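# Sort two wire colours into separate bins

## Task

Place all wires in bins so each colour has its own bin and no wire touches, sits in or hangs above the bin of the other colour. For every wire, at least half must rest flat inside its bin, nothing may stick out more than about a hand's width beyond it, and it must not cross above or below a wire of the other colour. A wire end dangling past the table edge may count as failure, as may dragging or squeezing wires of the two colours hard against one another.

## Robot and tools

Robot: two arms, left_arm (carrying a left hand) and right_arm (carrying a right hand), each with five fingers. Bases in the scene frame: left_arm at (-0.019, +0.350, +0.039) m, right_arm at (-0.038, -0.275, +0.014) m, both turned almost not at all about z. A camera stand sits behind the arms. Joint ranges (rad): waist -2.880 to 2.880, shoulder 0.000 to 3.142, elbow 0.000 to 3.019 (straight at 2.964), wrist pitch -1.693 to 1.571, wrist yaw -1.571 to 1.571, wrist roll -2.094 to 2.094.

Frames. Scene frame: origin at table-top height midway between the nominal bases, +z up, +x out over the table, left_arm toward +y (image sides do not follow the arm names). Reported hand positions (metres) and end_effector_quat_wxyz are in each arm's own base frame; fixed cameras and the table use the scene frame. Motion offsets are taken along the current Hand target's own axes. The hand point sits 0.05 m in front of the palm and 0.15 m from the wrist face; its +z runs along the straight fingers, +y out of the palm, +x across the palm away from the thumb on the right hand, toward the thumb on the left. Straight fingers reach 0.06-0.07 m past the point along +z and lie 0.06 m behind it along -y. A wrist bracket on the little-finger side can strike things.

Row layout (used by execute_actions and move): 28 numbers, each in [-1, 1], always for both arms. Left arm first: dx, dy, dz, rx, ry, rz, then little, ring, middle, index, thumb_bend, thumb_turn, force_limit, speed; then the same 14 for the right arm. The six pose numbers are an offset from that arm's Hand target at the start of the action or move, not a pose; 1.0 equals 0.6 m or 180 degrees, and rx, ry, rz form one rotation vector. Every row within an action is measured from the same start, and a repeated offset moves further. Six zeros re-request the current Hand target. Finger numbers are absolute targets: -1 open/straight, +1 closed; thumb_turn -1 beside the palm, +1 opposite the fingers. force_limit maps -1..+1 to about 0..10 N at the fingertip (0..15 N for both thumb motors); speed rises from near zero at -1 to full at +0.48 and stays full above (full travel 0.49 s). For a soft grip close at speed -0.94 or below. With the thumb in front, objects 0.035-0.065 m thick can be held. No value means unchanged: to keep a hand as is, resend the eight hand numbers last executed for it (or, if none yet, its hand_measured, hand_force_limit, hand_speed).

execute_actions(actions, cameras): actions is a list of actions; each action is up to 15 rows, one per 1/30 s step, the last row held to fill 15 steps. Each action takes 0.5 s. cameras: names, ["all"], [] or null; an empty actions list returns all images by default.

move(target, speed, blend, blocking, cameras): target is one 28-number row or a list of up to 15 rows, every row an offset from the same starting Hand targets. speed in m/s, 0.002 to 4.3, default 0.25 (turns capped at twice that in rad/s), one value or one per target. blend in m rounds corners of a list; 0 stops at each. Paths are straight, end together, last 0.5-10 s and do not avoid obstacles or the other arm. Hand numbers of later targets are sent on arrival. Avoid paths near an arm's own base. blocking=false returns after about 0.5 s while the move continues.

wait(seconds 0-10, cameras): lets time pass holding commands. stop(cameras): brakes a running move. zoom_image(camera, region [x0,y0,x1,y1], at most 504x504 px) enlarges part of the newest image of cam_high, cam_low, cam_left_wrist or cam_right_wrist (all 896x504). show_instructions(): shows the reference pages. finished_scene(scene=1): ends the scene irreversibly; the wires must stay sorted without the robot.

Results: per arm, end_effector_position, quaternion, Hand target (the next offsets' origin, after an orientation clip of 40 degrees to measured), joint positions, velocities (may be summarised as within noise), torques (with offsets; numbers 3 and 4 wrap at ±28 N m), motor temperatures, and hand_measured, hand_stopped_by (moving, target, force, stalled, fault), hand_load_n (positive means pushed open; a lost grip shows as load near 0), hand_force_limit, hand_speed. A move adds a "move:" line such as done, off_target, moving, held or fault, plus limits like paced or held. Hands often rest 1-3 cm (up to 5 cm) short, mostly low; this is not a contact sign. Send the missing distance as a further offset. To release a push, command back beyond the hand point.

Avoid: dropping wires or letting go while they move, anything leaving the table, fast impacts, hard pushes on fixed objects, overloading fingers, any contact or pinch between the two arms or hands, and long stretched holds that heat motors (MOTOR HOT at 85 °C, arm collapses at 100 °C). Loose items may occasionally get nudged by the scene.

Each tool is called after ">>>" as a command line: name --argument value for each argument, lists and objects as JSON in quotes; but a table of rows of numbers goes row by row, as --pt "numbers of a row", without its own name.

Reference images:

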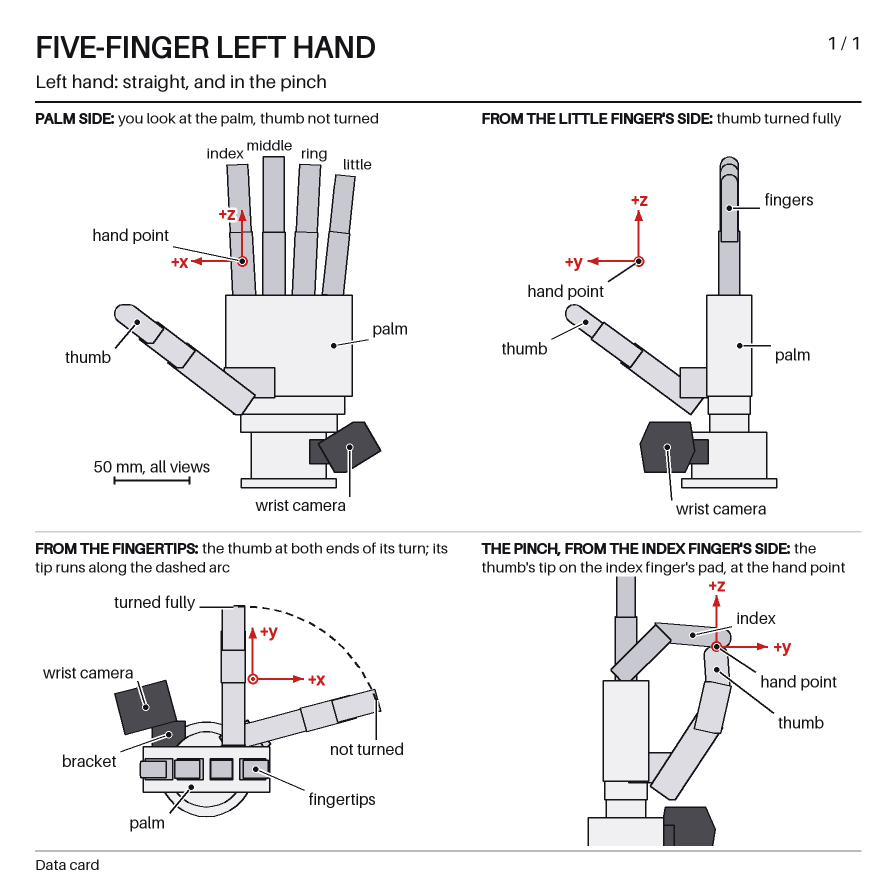

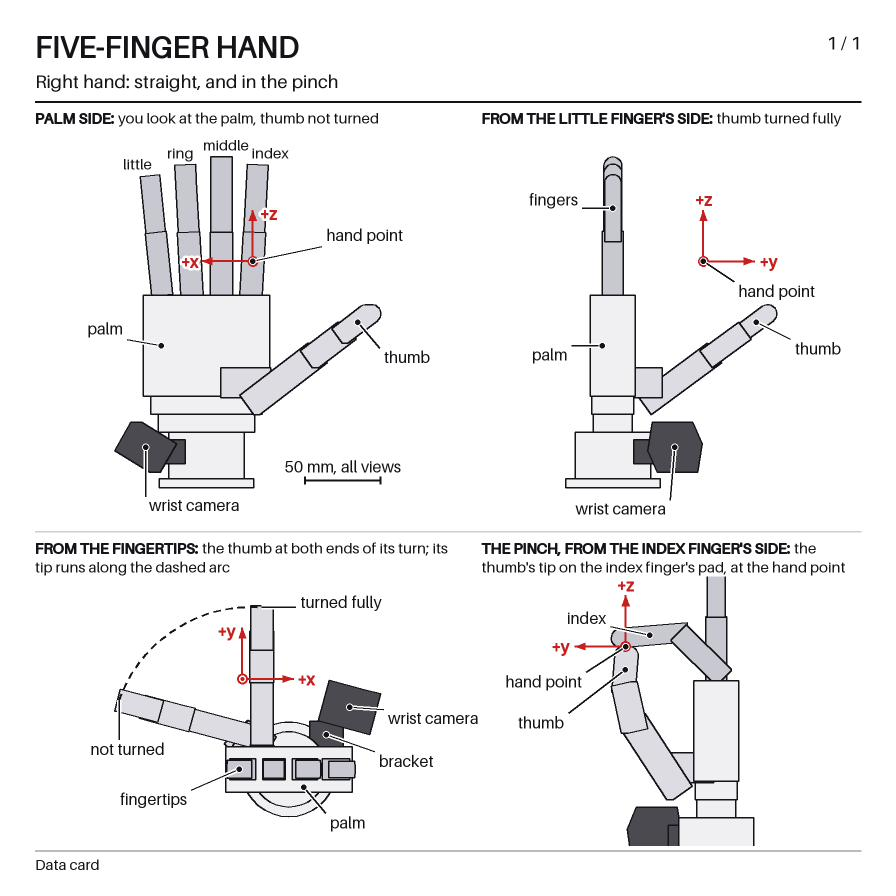

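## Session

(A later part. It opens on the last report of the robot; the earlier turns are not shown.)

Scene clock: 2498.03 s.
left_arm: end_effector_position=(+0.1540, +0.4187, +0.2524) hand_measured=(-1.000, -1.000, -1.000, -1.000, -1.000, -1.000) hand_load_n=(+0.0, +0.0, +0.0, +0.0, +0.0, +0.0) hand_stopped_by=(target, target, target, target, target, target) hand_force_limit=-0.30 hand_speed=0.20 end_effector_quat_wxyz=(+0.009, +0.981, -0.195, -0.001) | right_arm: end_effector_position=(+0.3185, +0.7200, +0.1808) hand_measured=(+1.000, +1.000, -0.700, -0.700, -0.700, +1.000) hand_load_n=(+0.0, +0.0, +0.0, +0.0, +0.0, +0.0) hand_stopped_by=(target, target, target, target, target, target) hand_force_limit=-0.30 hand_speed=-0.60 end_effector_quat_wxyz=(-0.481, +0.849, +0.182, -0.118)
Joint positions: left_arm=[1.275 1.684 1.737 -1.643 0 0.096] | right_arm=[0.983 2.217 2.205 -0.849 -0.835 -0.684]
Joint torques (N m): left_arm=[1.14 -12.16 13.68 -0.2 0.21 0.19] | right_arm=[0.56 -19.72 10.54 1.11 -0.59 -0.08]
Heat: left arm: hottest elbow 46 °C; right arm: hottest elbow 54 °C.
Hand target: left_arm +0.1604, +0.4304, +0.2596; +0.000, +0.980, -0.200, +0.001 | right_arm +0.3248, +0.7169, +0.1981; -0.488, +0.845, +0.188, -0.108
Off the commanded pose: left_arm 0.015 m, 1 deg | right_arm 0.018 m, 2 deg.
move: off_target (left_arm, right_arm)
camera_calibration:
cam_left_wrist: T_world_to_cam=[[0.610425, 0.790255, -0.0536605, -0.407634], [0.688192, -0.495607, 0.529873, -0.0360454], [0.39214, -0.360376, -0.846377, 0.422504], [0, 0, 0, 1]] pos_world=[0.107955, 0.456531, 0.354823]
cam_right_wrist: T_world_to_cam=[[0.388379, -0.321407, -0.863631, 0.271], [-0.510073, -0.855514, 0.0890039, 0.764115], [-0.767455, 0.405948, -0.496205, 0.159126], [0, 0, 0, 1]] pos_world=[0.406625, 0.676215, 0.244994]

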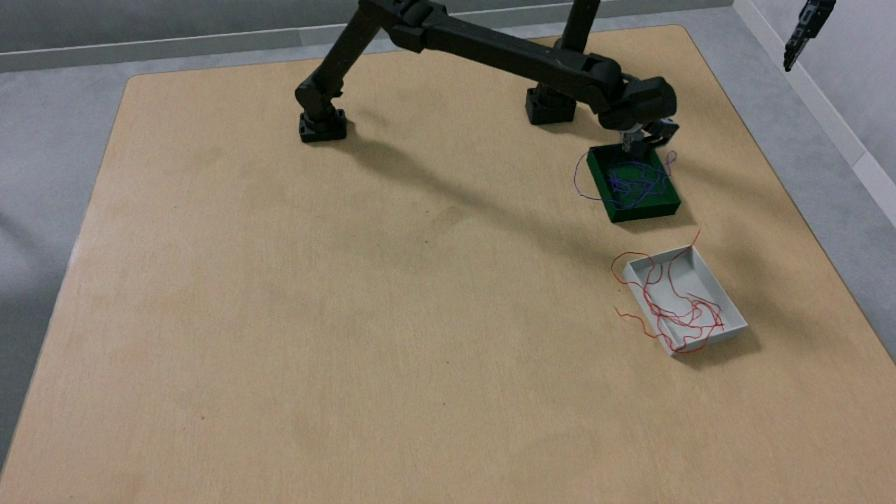

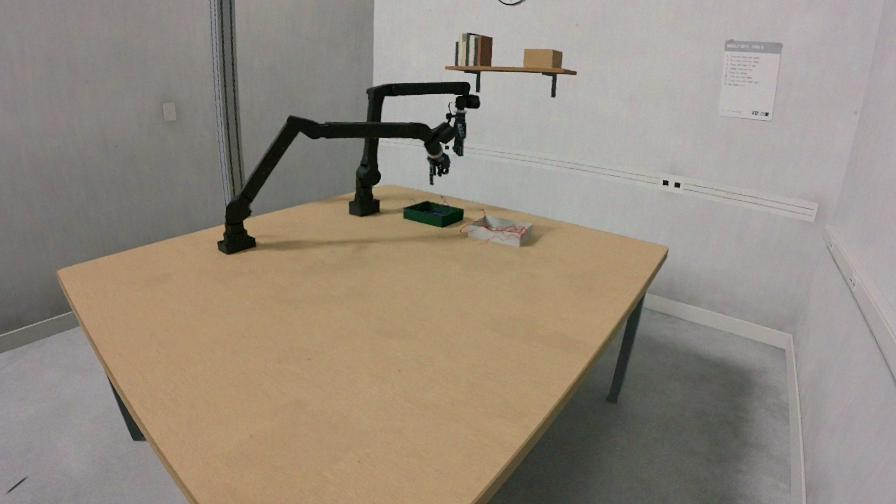

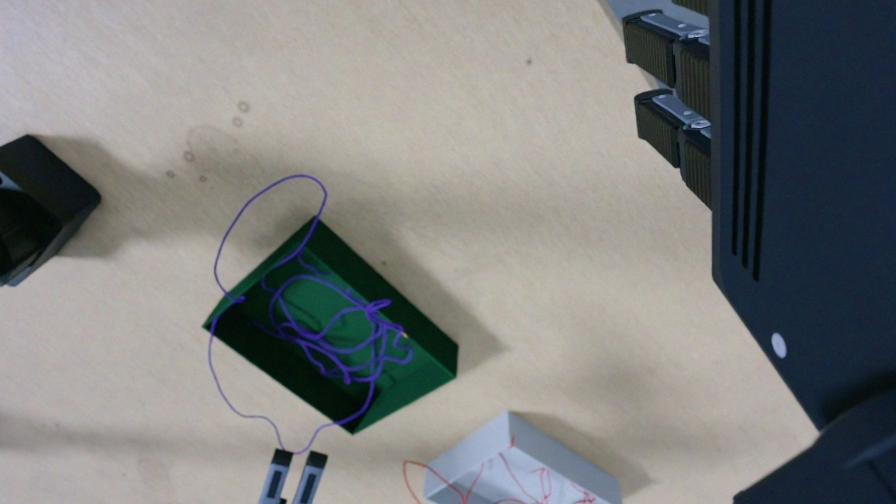

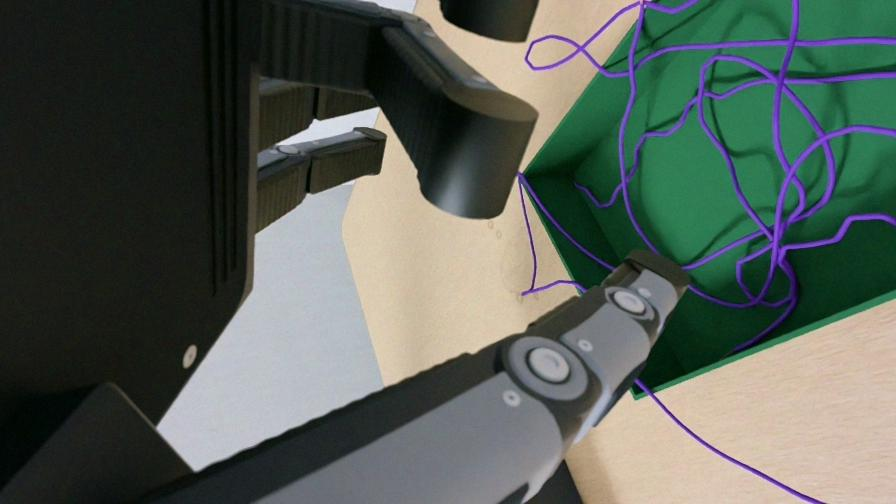

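>>> move --pt "0 0 0 0 0 0 -1 -1 -1 -1 -1 -1 -0.3 0.2 -0.091 -0.007 -0.161 0 0 0 1 1 -0.7 -0.7 -0.7 1 -0.3 -0.6" --pt "0 0 0 0 0 0 -1 -1 -1 -1 -1 -1 -0.3 0.2 -0.3718 0.1353 -0.501 0 0.2646 0.1528 1 1 -0.7 -0.7 -0.7 1 -0.3 -0.6" --speed '[0.12, 0.2]' --blend '[0.05, 0]' --cameras '["all"]'

>>> zoom_image --camera "cam_left_wrist" --region '[150, 130, 650, 504]'

>>> zoom_image --camera "cam_high" --region '[550, 110, 770, 370]'

>>> zoom_image --camera "cam_low" --region '[380, 170, 560, 260]'

Scene clock: 2513.47 s.
left_arm: end_effector_position=(+0.1540, +0.4187, +0.2524) hand_measured=(-1.000, -1.000, -1.000, -1.000, -1.000, -1.000) hand_load_n=(+0.0, +0.0, +0.0, +0.0, +0.0, +0.0) hand_stopped_by=(target, target, target, target, target, target) hand_force_limit=-0.30 hand_speed=0.20 end_effector_quat_wxyz=(+0.009, +0.981, -0.195, -0.001) | right_arm: end_effector_position=(+0.2489, +0.3536, +0.2770) hand_measured=(+1.000, +1.000, -0.700, -0.700, -0.700, +1.000) hand_load_n=(+0.0, +0.0, +0.0, +0.0, +0.0, +0.0) hand_stopped_by=(target, target, target, target, target, target) hand_force_limit=-0.30 hand_speed=-0.60 end_effector_quat_wxyz=(-0.486, +0.838, -0.214, +0.130)
Joint positions: left_arm=[1.275 1.684 1.737 -1.643 0 0.096] | right_arm=[0.812 0.945 0.908 -0.494 -0.214 -0.137]
Joint torques (N m): left_arm=[1.61 -12.86 13.52 -0.23 0.17 0.16] | right_arm=[0.56 -5.07 10.1 1.73 0.04 0.12]
Heat: left arm: hottest elbow 46 °C; right arm: hottest elbow 53 °C.
Hand target: left_arm +0.1604, +0.4304, +0.2596; +0.000, +0.980, -0.200, +0.001 | right_arm +0.2501, +0.3498, +0.2778; -0.483, +0.836, -0.224, +0.129
Off the commanded pose: left_arm 0.015 m, 1 deg | right_arm 0.004 m, 1 deg.
move: off_target (left_arm)
camera_calibration:
cam_left_wrist: T_world_to_cam=[[0.610425, 0.790255, -0.0536605, -0.407634], [0.688192, -0.495607, 0.529873, -0.0360454], [0.39214, -0.360376, -0.846377, 0.422504], [0, 0, 0, 1]] pos_world=[0.107955, 0.456531, 0.354823]
cam_right_wrist: T_world_to_cam=[[0.00230119, -0.50522, -0.862988, 0.424244], [-0.994597, -0.0907224, 0.0504596, 0.267344], [-0.103786, 0.858209, -0.502699, -0.0210785], [0, 0, 0, 1]] pos_world=[0.262735, 0.25668, 0.342031]

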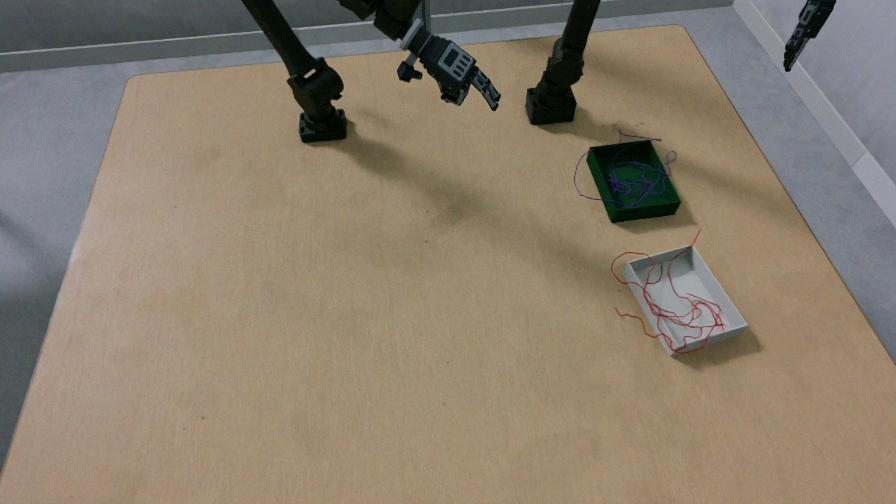

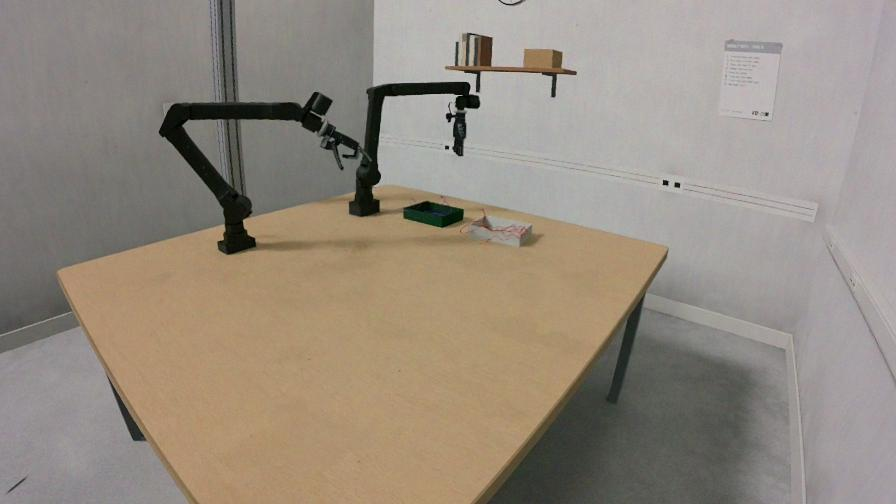

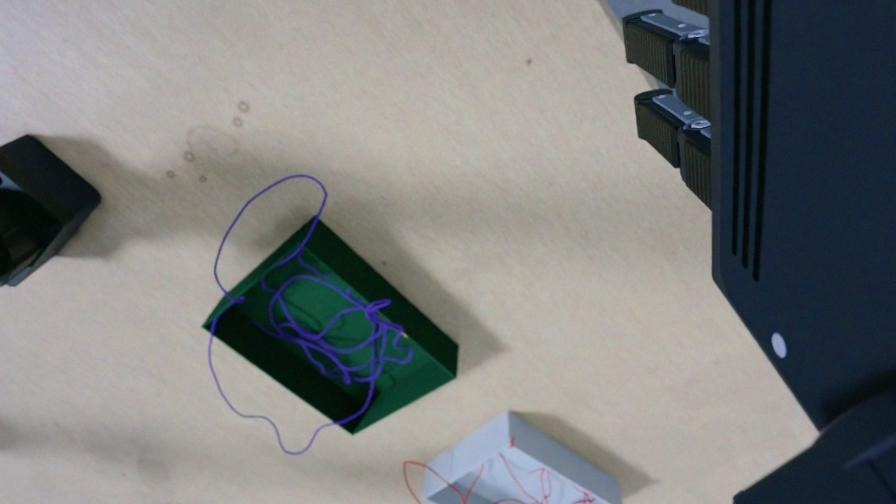

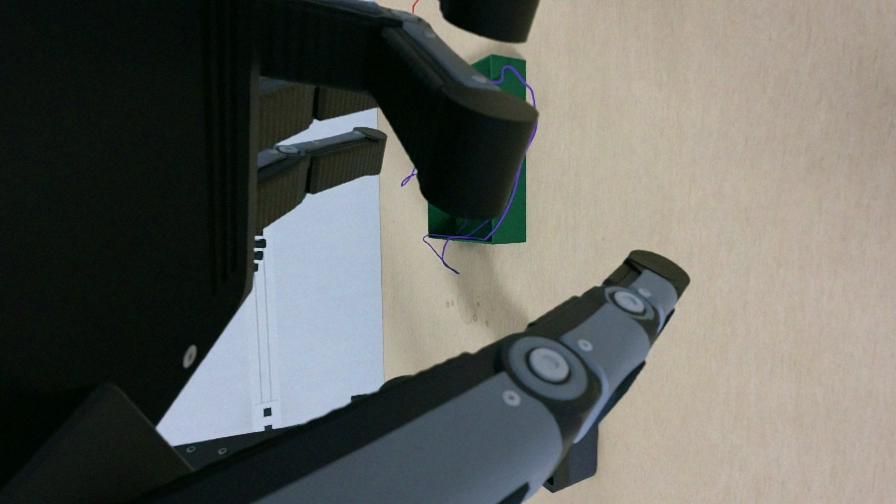

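Scaled by 1.008 from the camera's 896x504 image, which has a finer 1280x720 frame.

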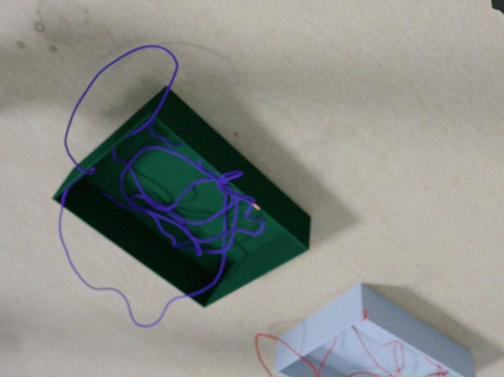

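Scaled by 1.938 from the camera's 896x504 image, which has a finer 1280x720 frame.

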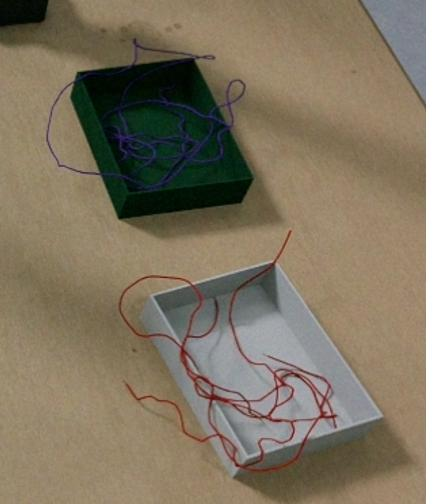

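Scaled by 2.800 from the camera's 896x504 image, which has a finer 1280x720 frame.

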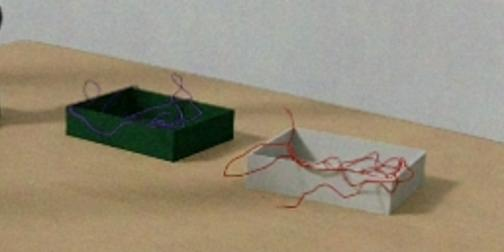

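>>> move --pt "0.3573 0.3742 0.0327 0 0 0.444 1 1 -0.4 -0.4 -0.3 1 -0.3 0.2 0.15 0.12 -0.165 0 0.12 0.069 1 1 -0.7 -0.7 -0.7 1 -0.3 -0.6" --pt "0.5038 0.5745 0.2327 0 0 0.872 1 1 -0.4 -0.4 -0.3 1 -0.3 0.2 0.2933 0.2443 -0.33 0 0.2406 0.1389 1 1 -0.7 -0.7 -0.7 1 -0.3 -0.6" --speed '[0.25, 0.15]' --blend '[0.04, 0]' --cameras '["all"]'

>>> zoom_image --camera "cam_high" --region '[550, 90, 720, 260]'

Scene clock: 2599.20 s.
left_arm: end_effector_position=(+0.3052, -0.0040, +0.1271) hand_measured=(+1.000, +1.000, -0.400, -0.400, -0.300, +1.000) hand_load_n=(+0.0, +0.0, +0.0, +0.0, +0.0, +0.0) hand_stopped_by=(target, target, target, target, target, target) hand_force_limit=-0.30 hand_speed=0.20 end_effector_quat_wxyz=(+0.006, -0.008, +1.000, -0.001) | right_arm: end_effector_position=(+0.2829, +0.0525, +0.2501) hand_measured=(+1.000, +1.000, -0.700, -0.700, -0.700, +1.000) hand_load_n=(+0.0, +0.0, -0.5, +0.0, +0.0, +0.0) hand_stopped_by=(target, target, target, target, target, target) hand_force_limit=-0.30 hand_speed=-0.60 end_effector_quat_wxyz=(-0.387, +0.661, -0.558, +0.320)
Joint positions: left_arm=[-0.185 1.273 0.963 -1.247 0 1.37] | right_arm=[-0.018 0.464 0.662 -0.726 -0.171 -0.089]
Joint torques (N m): left_arm=[1.14 -7.36 7.99 0.59 0.1 0.21] | right_arm=[0.44 -0.67 9.88 1.74 -0.19 -0.08]
Heat: left arm: hottest elbow 48 °C; right arm: hottest elbow 51 °C.
Hand target: left_arm +0.3035, -0.0053, +0.1203; +0.001, +0.001, +1.000, +0.000 | right_arm +0.2802, +0.0499, +0.2498; -0.383, +0.663, -0.557, +0.321
Off the commanded pose: left_arm 0.007 m, 1 deg | right_arm 0.004 m, 1 deg.
move: done
camera_calibration:
cam_left_wrist: T_world_to_cam=[[-0.247311, -0.96825, -0.036448, 0.079949], [-0.835773, 0.19414, 0.513608, 0.186734], [-0.490225, 0.157483, -0.85725, 0.377438], [0, 0, 0, 1]] pos_world=[0.360869, -0.018282, 0.230564]
cam_right_wrist: T_world_to_cam=[[-0.396459, -0.302901, -0.866644, 0.351961], [-0.695187, 0.715614, 0.0679092, 0.143872], [0.599613, 0.629402, -0.494285, 0.0381396], [0, 0, 0, 1]] pos_world=[0.216687, -0.0203525, 0.314106]

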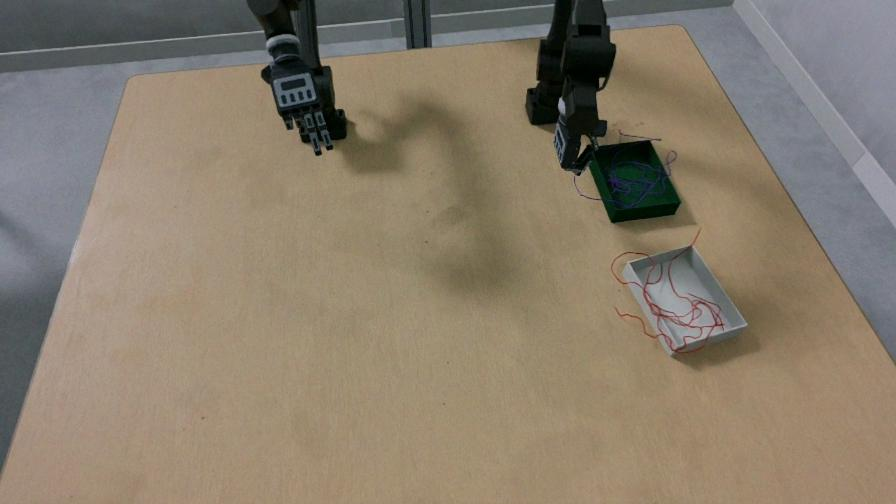

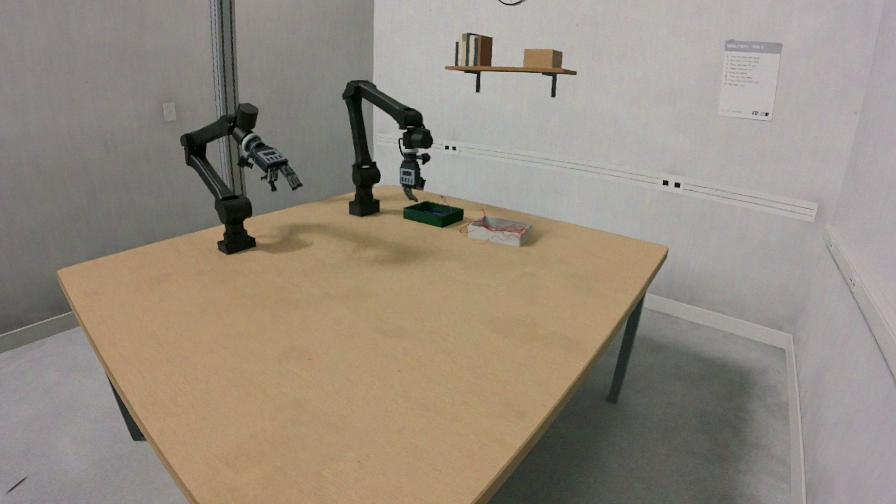

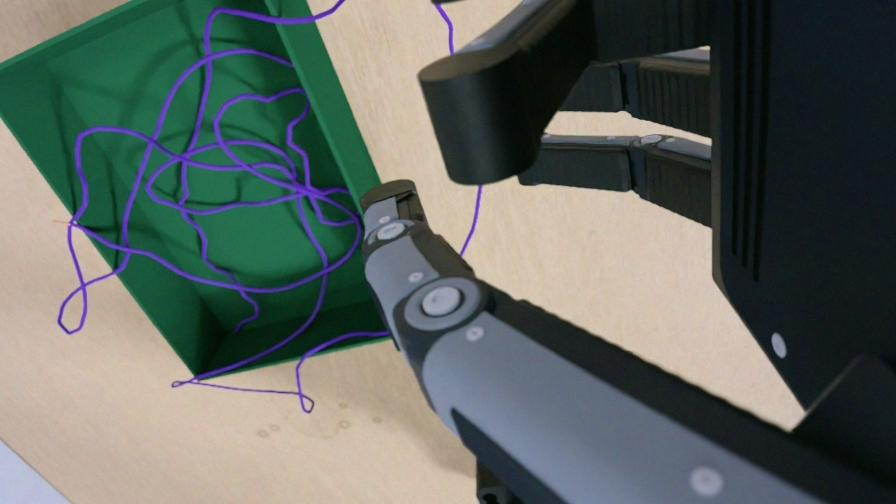

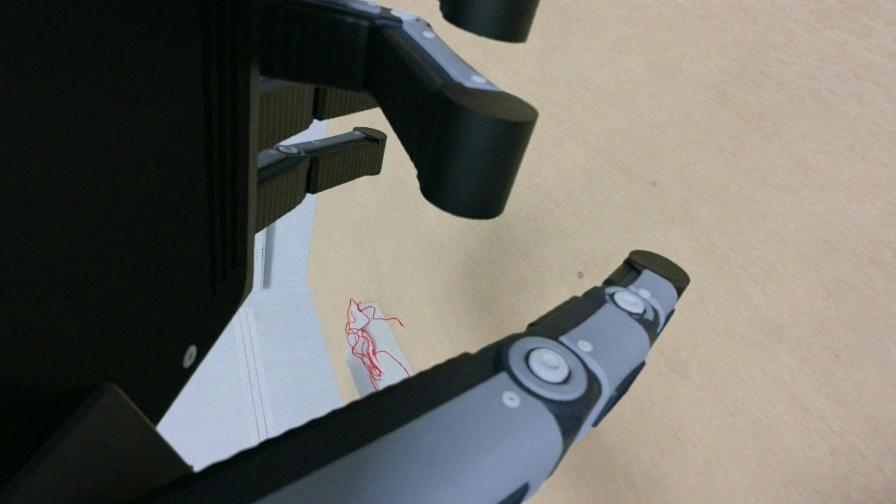

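Scaled by 2.965 from the camera's 896x504 image, which has a finer 1280x720 frame.

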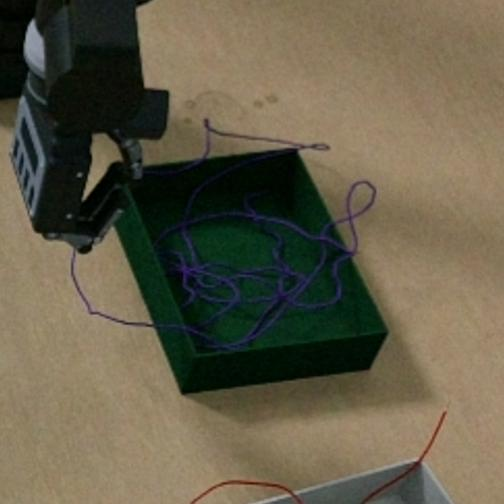

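>>> move --pt "0 0.0083 0.1938 0 0 0 1 1 -0.4 -0.4 -0.3 1 -0.3 0.2 0 0 0 0 0 0 1 1 -0.7 -0.7 -0.7 1 -0.3 -0.6" --pt "0 0.0083 0.1938 0 0 0 1 1 0.8 0.8 -0.29 1 -0.3 -0.8 0 0 0 0 0 0 1 1 -0.7 -0.7 -0.7 1 -0.3 -0.6" --speed 0.08 --cameras '["cam_left_wrist", "cam_high"]'

>>> zoom_image --camera "cam_left_wrist" --region '[300, 0, 620, 320]'

Scene clock: 2627.40 s.
left_arm: end_effector_position=(+0.3076, -0.0040, +0.0118) hand_measured=(+1.000, +1.000, +0.298, +0.374, -0.290, +1.000) hand_load_n=(+0.0, +0.5, +8.0, +6.5, +2.5, -0.5) hand_stopped_by=(target, target, force, force, target, target) hand_force_limit=-0.30 hand_speed=-0.80 end_effector_quat_wxyz=(+0.009, +0.000, +1.000, -0.002) | right_arm: end_effector_position=(+0.2829, +0.0525, +0.2501) hand_measured=(+1.000, +1.000, -0.700, -0.700, -0.700, +1.000) hand_load_n=(+0.0, +0.0, +0.0, +0.0, +0.0, +0.0) hand_stopped_by=(target, target, target, target, target, target) hand_force_limit=-0.30 hand_speed=-0.60 end_effector_quat_wxyz=(-0.387, +0.661, -0.558, +0.320)
Joint positions: left_arm=[-0.185 1.435 0.775 -0.892 0.001 1.385] | right_arm=[-0.018 0.464 0.662 -0.726 -0.171 -0.089]
Joint torques (N m): left_arm=[2.78 -7.18 6.63 0.64 0.02 0.21] | right_arm=[0.5 -0.62 9.89 1.73 -0.19 -0.08]
Heat: left arm: hottest elbow 46 °C; right arm: hottest elbow 51 °C.
Hand target: left_arm +0.3035, -0.0003, +0.0039; +0.001, +0.000, +1.000, +0.000 | right_arm +0.2802, +0.0499, +0.2498; -0.383, +0.663, -0.557, +0.321
Off the commanded pose: left_arm 0.009 m, 1 deg | right_arm 0.004 m, 1 deg.
move: done
camera_calibration:
cam_left_wrist: T_world_to_cam=[[-0.261162, -0.964625, -0.0359695, 0.0805007], [-0.835669, 0.207283, 0.508617, 0.247982], [-0.483169, 0.16289, -0.860241, 0.277716], [0, 0, 0, 1]] pos_world=[0.362438, -0.0189866, 0.11567]
Images, in order (width x height): cam_high 896x504, cam_left_wrist 896x504.

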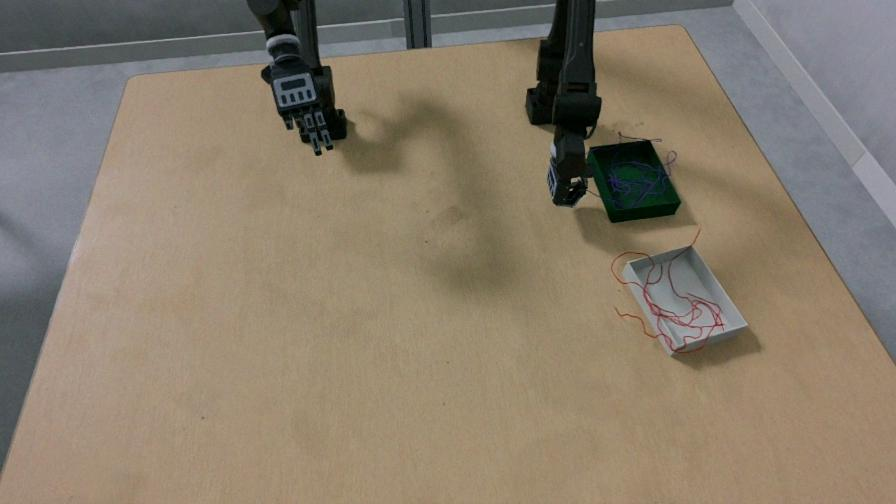

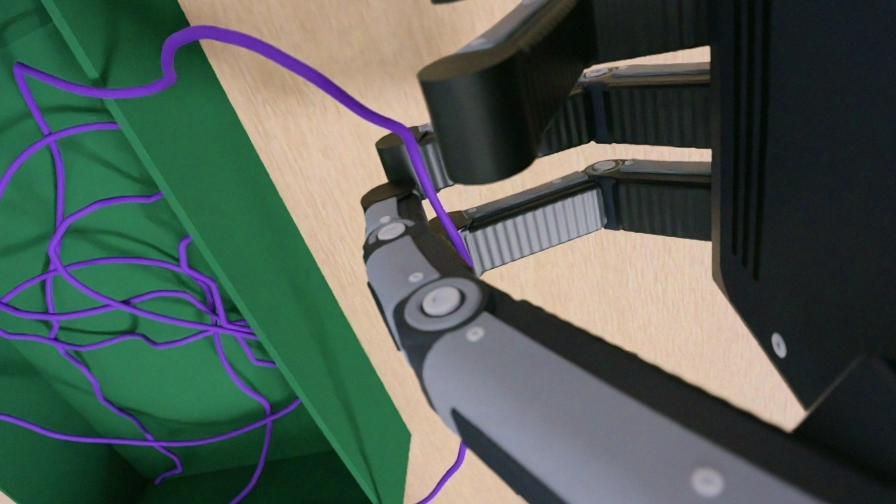

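Scaled by 1.575 from the camera's 896x504 image, which has a finer 1280x720 frame.

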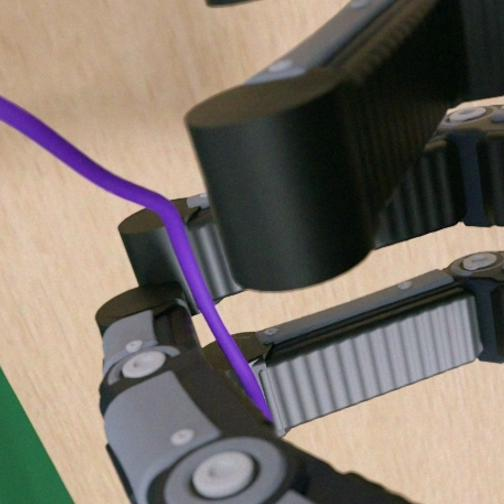

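>>> move --pt "0 0 -0.1935 0 0 0 1 1 0.8 0.8 -0.29 1 -0.3 -0.8 0 0 0 0 0 0 1 1 -0.7 -0.7 -0.7 1 -0.3 -0.6" --pt "-0.0108 0.1917 -0.21 0 0 0 1 1 0.8 0.8 -0.29 1 -0.3 -0.8 0 0 0 0 0 0 1 1 -0.7 -0.7 -0.7 1 -0.3 -0.6" --speed 0.08 --blend '[0.04, 0]' --cameras '["cam_left_wrist", "cam_high", "cam_low"]'

>>> zoom_image --camera "cam_high" --region '[550, 80, 720, 250]'

>>> zoom_image --camera "cam_low" --region '[380, 150, 500, 250]'

Scene clock: 2638.60 s.
left_arm: end_effector_position=(+0.2930, +0.1102, +0.1169) hand_measured=(+1.000, +1.000, +0.298, +0.374, -0.290, +1.000) hand_load_n=(+0.0, +0.0, +8.0, +6.5, +2.5, -0.5) hand_stopped_by=(target, target, force, force, target, target) hand_force_limit=-0.30 hand_speed=-0.80 end_effector_quat_wxyz=(-0.014, -0.001, +1.000, -0.001) | right_arm: end_effector_position=(+0.2829, +0.0525, +0.2501) hand_measured=(+1.000, +1.000, -0.700, -0.700, -0.700, +1.000) hand_load_n=(+0.0, +0.0, +0.0, +0.0, +0.0, +0.0) hand_stopped_by=(target, target, target, target, target, target) hand_force_limit=-0.30 hand_speed=-0.60 end_effector_quat_wxyz=(-0.387, +0.661, -0.558, +0.320)
Joint positions: left_arm=[0.153 1.272 0.93 -1.256 -0.002 1.722] | right_arm=[-0.018 0.464 0.662 -0.726 -0.171 -0.089]
Joint torques (N m): left_arm=[2.2 -7.12 12.96 -0.08 0.14 0.2] | right_arm=[0.44 -0.67 9.89 1.73 -0.19 -0.08]
Heat: left arm: hottest elbow 46 °C; right arm: hottest elbow 51 °C.
Hand target: left_arm +0.3098, +0.1148, +0.1298; +0.000, +0.000, +1.000, +0.000 | right_arm +0.2802, +0.0499, +0.2498; -0.383, +0.663, -0.557, +0.321
Off the commanded pose: left_arm 0.022 m, 2 deg | right_arm 0.004 m, 1 deg.
move: off_target (left_arm)
camera_calibration:
cam_left_wrist: T_world_to_cam=[[-0.26156, -0.964806, -0.0271195, 0.189908], [-0.811959, 0.204758, 0.546622, 0.147598], [-0.521832, 0.164994, -0.83694, 0.350885], [0, 0, 0, 1]] pos_world=[0.352619, 0.0951086, 0.218139]
Images, in order (width x height): cam_high 896x504, cam_low 896x504, cam_left_wrist 896x504.

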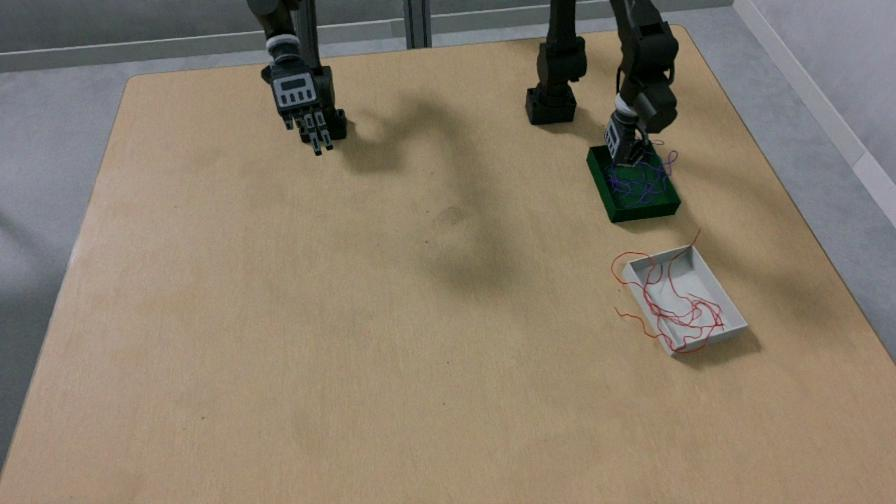

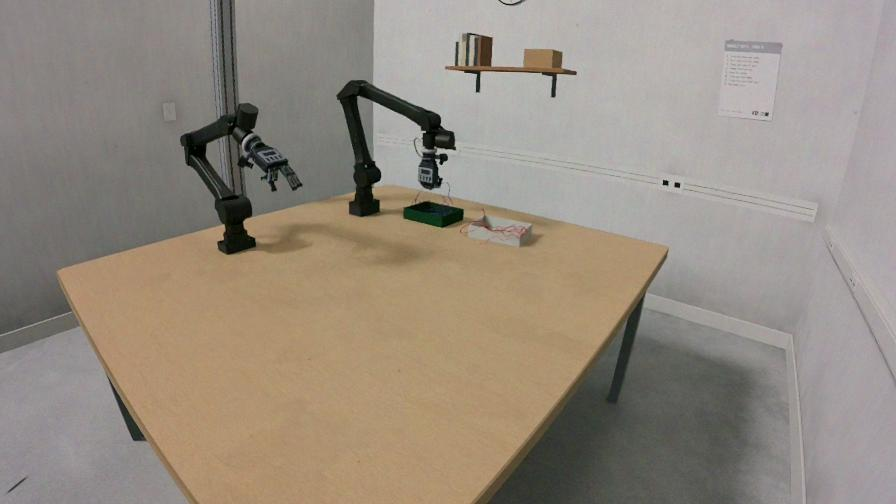

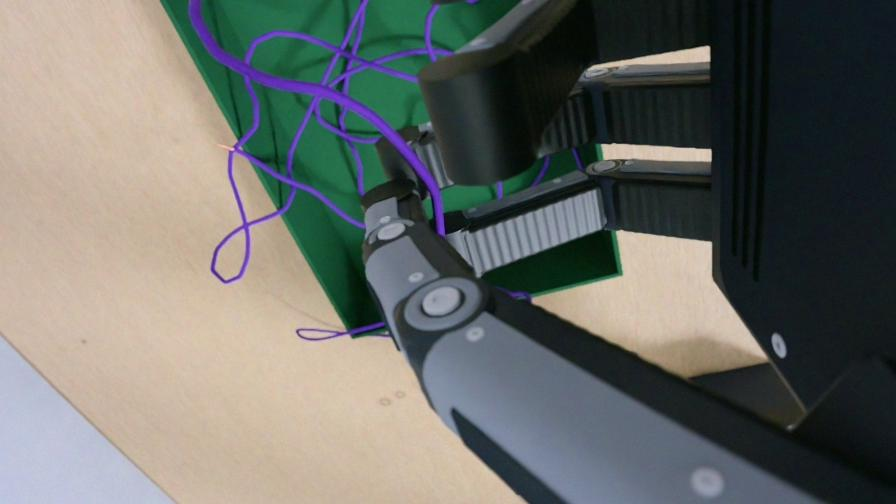

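Scaled by 2.965 from the camera's 896x504 image, which has a finer 1280x720 frame.

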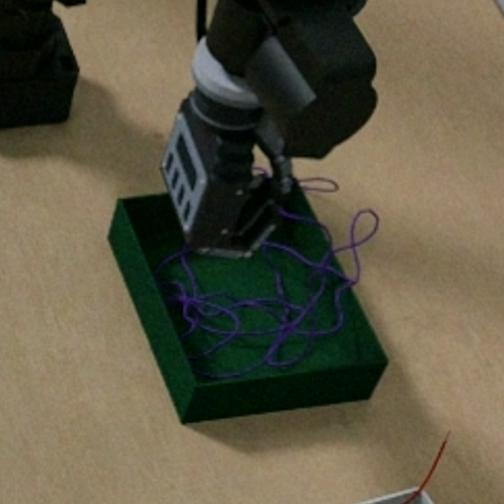

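Scaled by 4.200 from the camera's 896x504 image, which has a finer 1280x720 frame.

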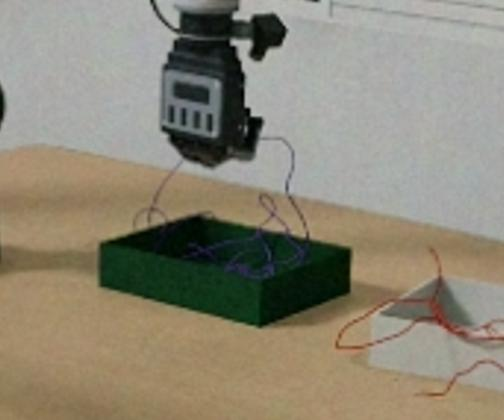

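>>> move --pt "0.0163 0.042 0.188 0 0 0 1 1 0.8 0.8 -0.29 1 -0.3 -0.8 0 0 0 0 0 0 1 1 -0.7 -0.7 -0.7 1 -0.3 -0.6" --pt "0.0163 0.042 0.188 0 0 0 1 1 -0.3 -0.3 -0.5 1 -0.3 -0.7 0 0 0 0 0 0 1 1 -0.7 -0.7 -0.7 1 -0.3 -0.6" --pt "0.0163 0.042 -0.08 0 0 0 1 1 -0.3 -0.3 -0.5 1 -0.3 -0.7 0 0 0 0 0 0 1 1 -0.7 -0.7 -0.7 1 -0.3 -0.6" --speed 0.08 --cameras '["cam_left_wrist", "cam_high", "cam_low"]'

>>> zoom_image --camera "cam_high" --region '[550, 80, 720, 250]'

>>> zoom_image --camera "cam_low" --region '[380, 150, 500, 250]'

Scene clock: 2656.97 s.
left_arm: end_effector_position=(+0.2860, +0.1340, +0.1596) hand_measured=(+1.000, +1.000, -0.300, -0.300, -0.500, +1.000) hand_load_n=(+0.0, +0.0, +0.0, +0.0, +0.0, +0.0) hand_stopped_by=(target, target, target, target, target, target) hand_force_limit=-0.30 hand_speed=-0.70 end_effector_quat_wxyz=(-0.021, +0.000, +1.000, -0.004) | right_arm: end_effector_position=(+0.2829, +0.0525, +0.2501) hand_measured=(+1.000, +1.000, -0.700, -0.700, -0.700, +1.000) hand_load_n=(+0.0, +0.0, +0.0, +0.0, -0.5, +0.0) hand_stopped_by=(target, target, target, target, target, target) hand_force_limit=-0.30 hand_speed=-0.60 end_effector_quat_wxyz=(-0.387, +0.661, -0.558, +0.320)
Joint positions: left_arm=[0.229 1.242 1.02 -1.391 -0.002 1.8] | right_arm=[-0.018 0.464 0.662 -0.726 -0.171 -0.089]
Joint torques (N m): left_arm=[2.49 -7.47 13.29 -0.08 0.16 0.22] | right_arm=[0.44 -0.67 9.89 1.72 -0.19 -0.08]
Heat: left arm: hottest elbow 47 °C; right arm: hottest elbow 51 °C.
Hand target: left_arm +0.3002, +0.1399, +0.1779; +0.001, +0.000, +1.000, +0.000 | right_arm +0.2802, +0.0499, +0.2498; -0.383, +0.663, -0.557, +0.321
Off the commanded pose: left_arm 0.024 m, 2 deg | right_arm 0.004 m, 1 deg.
move: off_target (left_arm)
camera_calibration:
cam_left_wrist: T_world_to_cam=[[-0.264081, -0.964344, -0.0173897, 0.211208], [-0.803736, 0.210062, 0.55667, 0.108972], [-0.533169, 0.160983, -0.830551, 0.381829], [0, 0, 0, 1]] pos_world=[0.34694, 0.119318, 0.26014]
Images, in order (width x height): cam_high 896x504, cam_low 896x504, cam_left_wrist 896x504.

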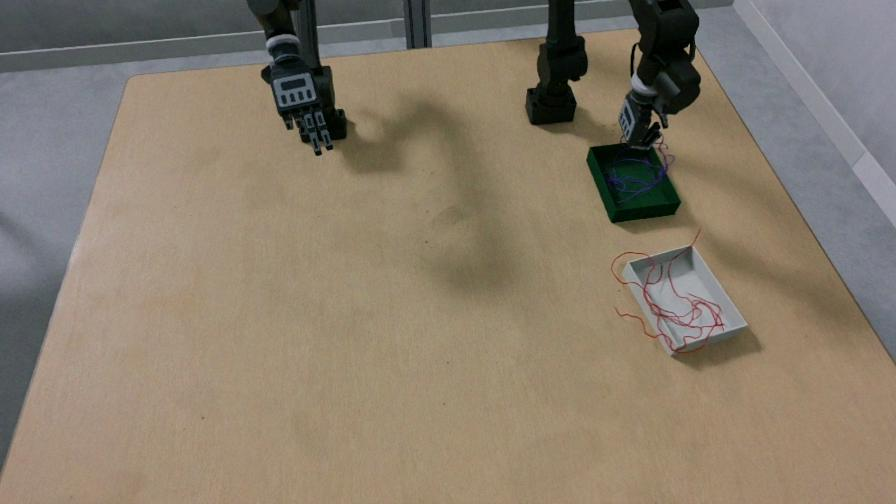

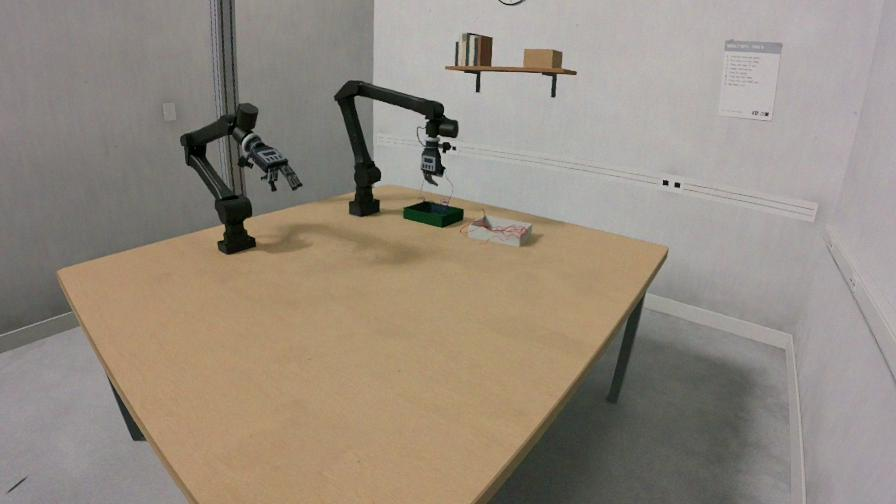

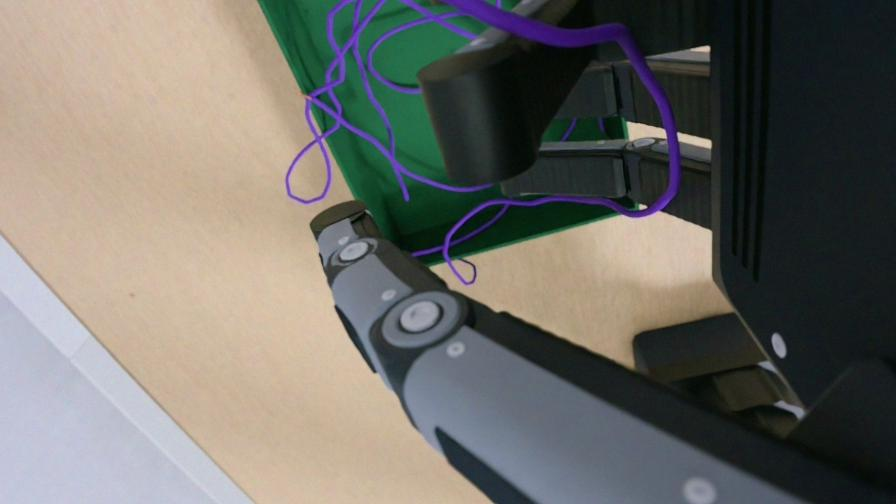

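Scaled by 2.965 from the camera's 896x504 image, which has a finer 1280x720 frame.

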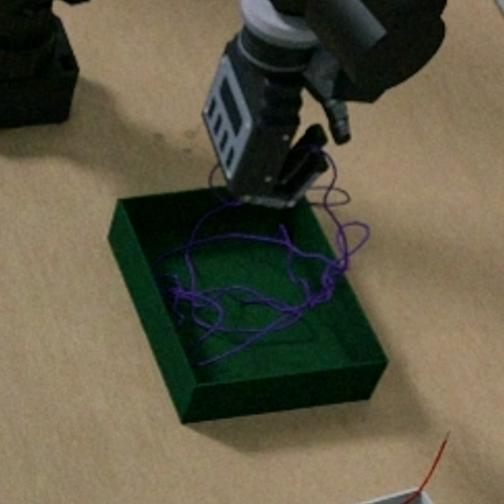

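Scaled by 4.200 from the camera's 896x504 image, which has a finer 1280x720 frame.

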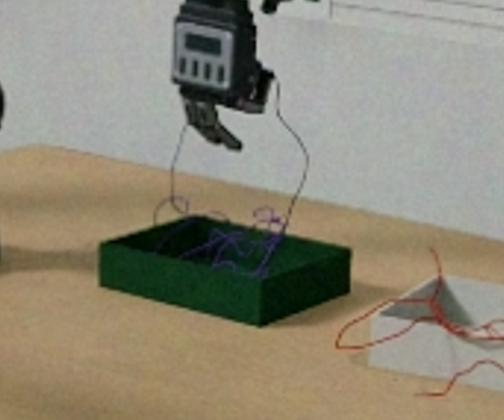

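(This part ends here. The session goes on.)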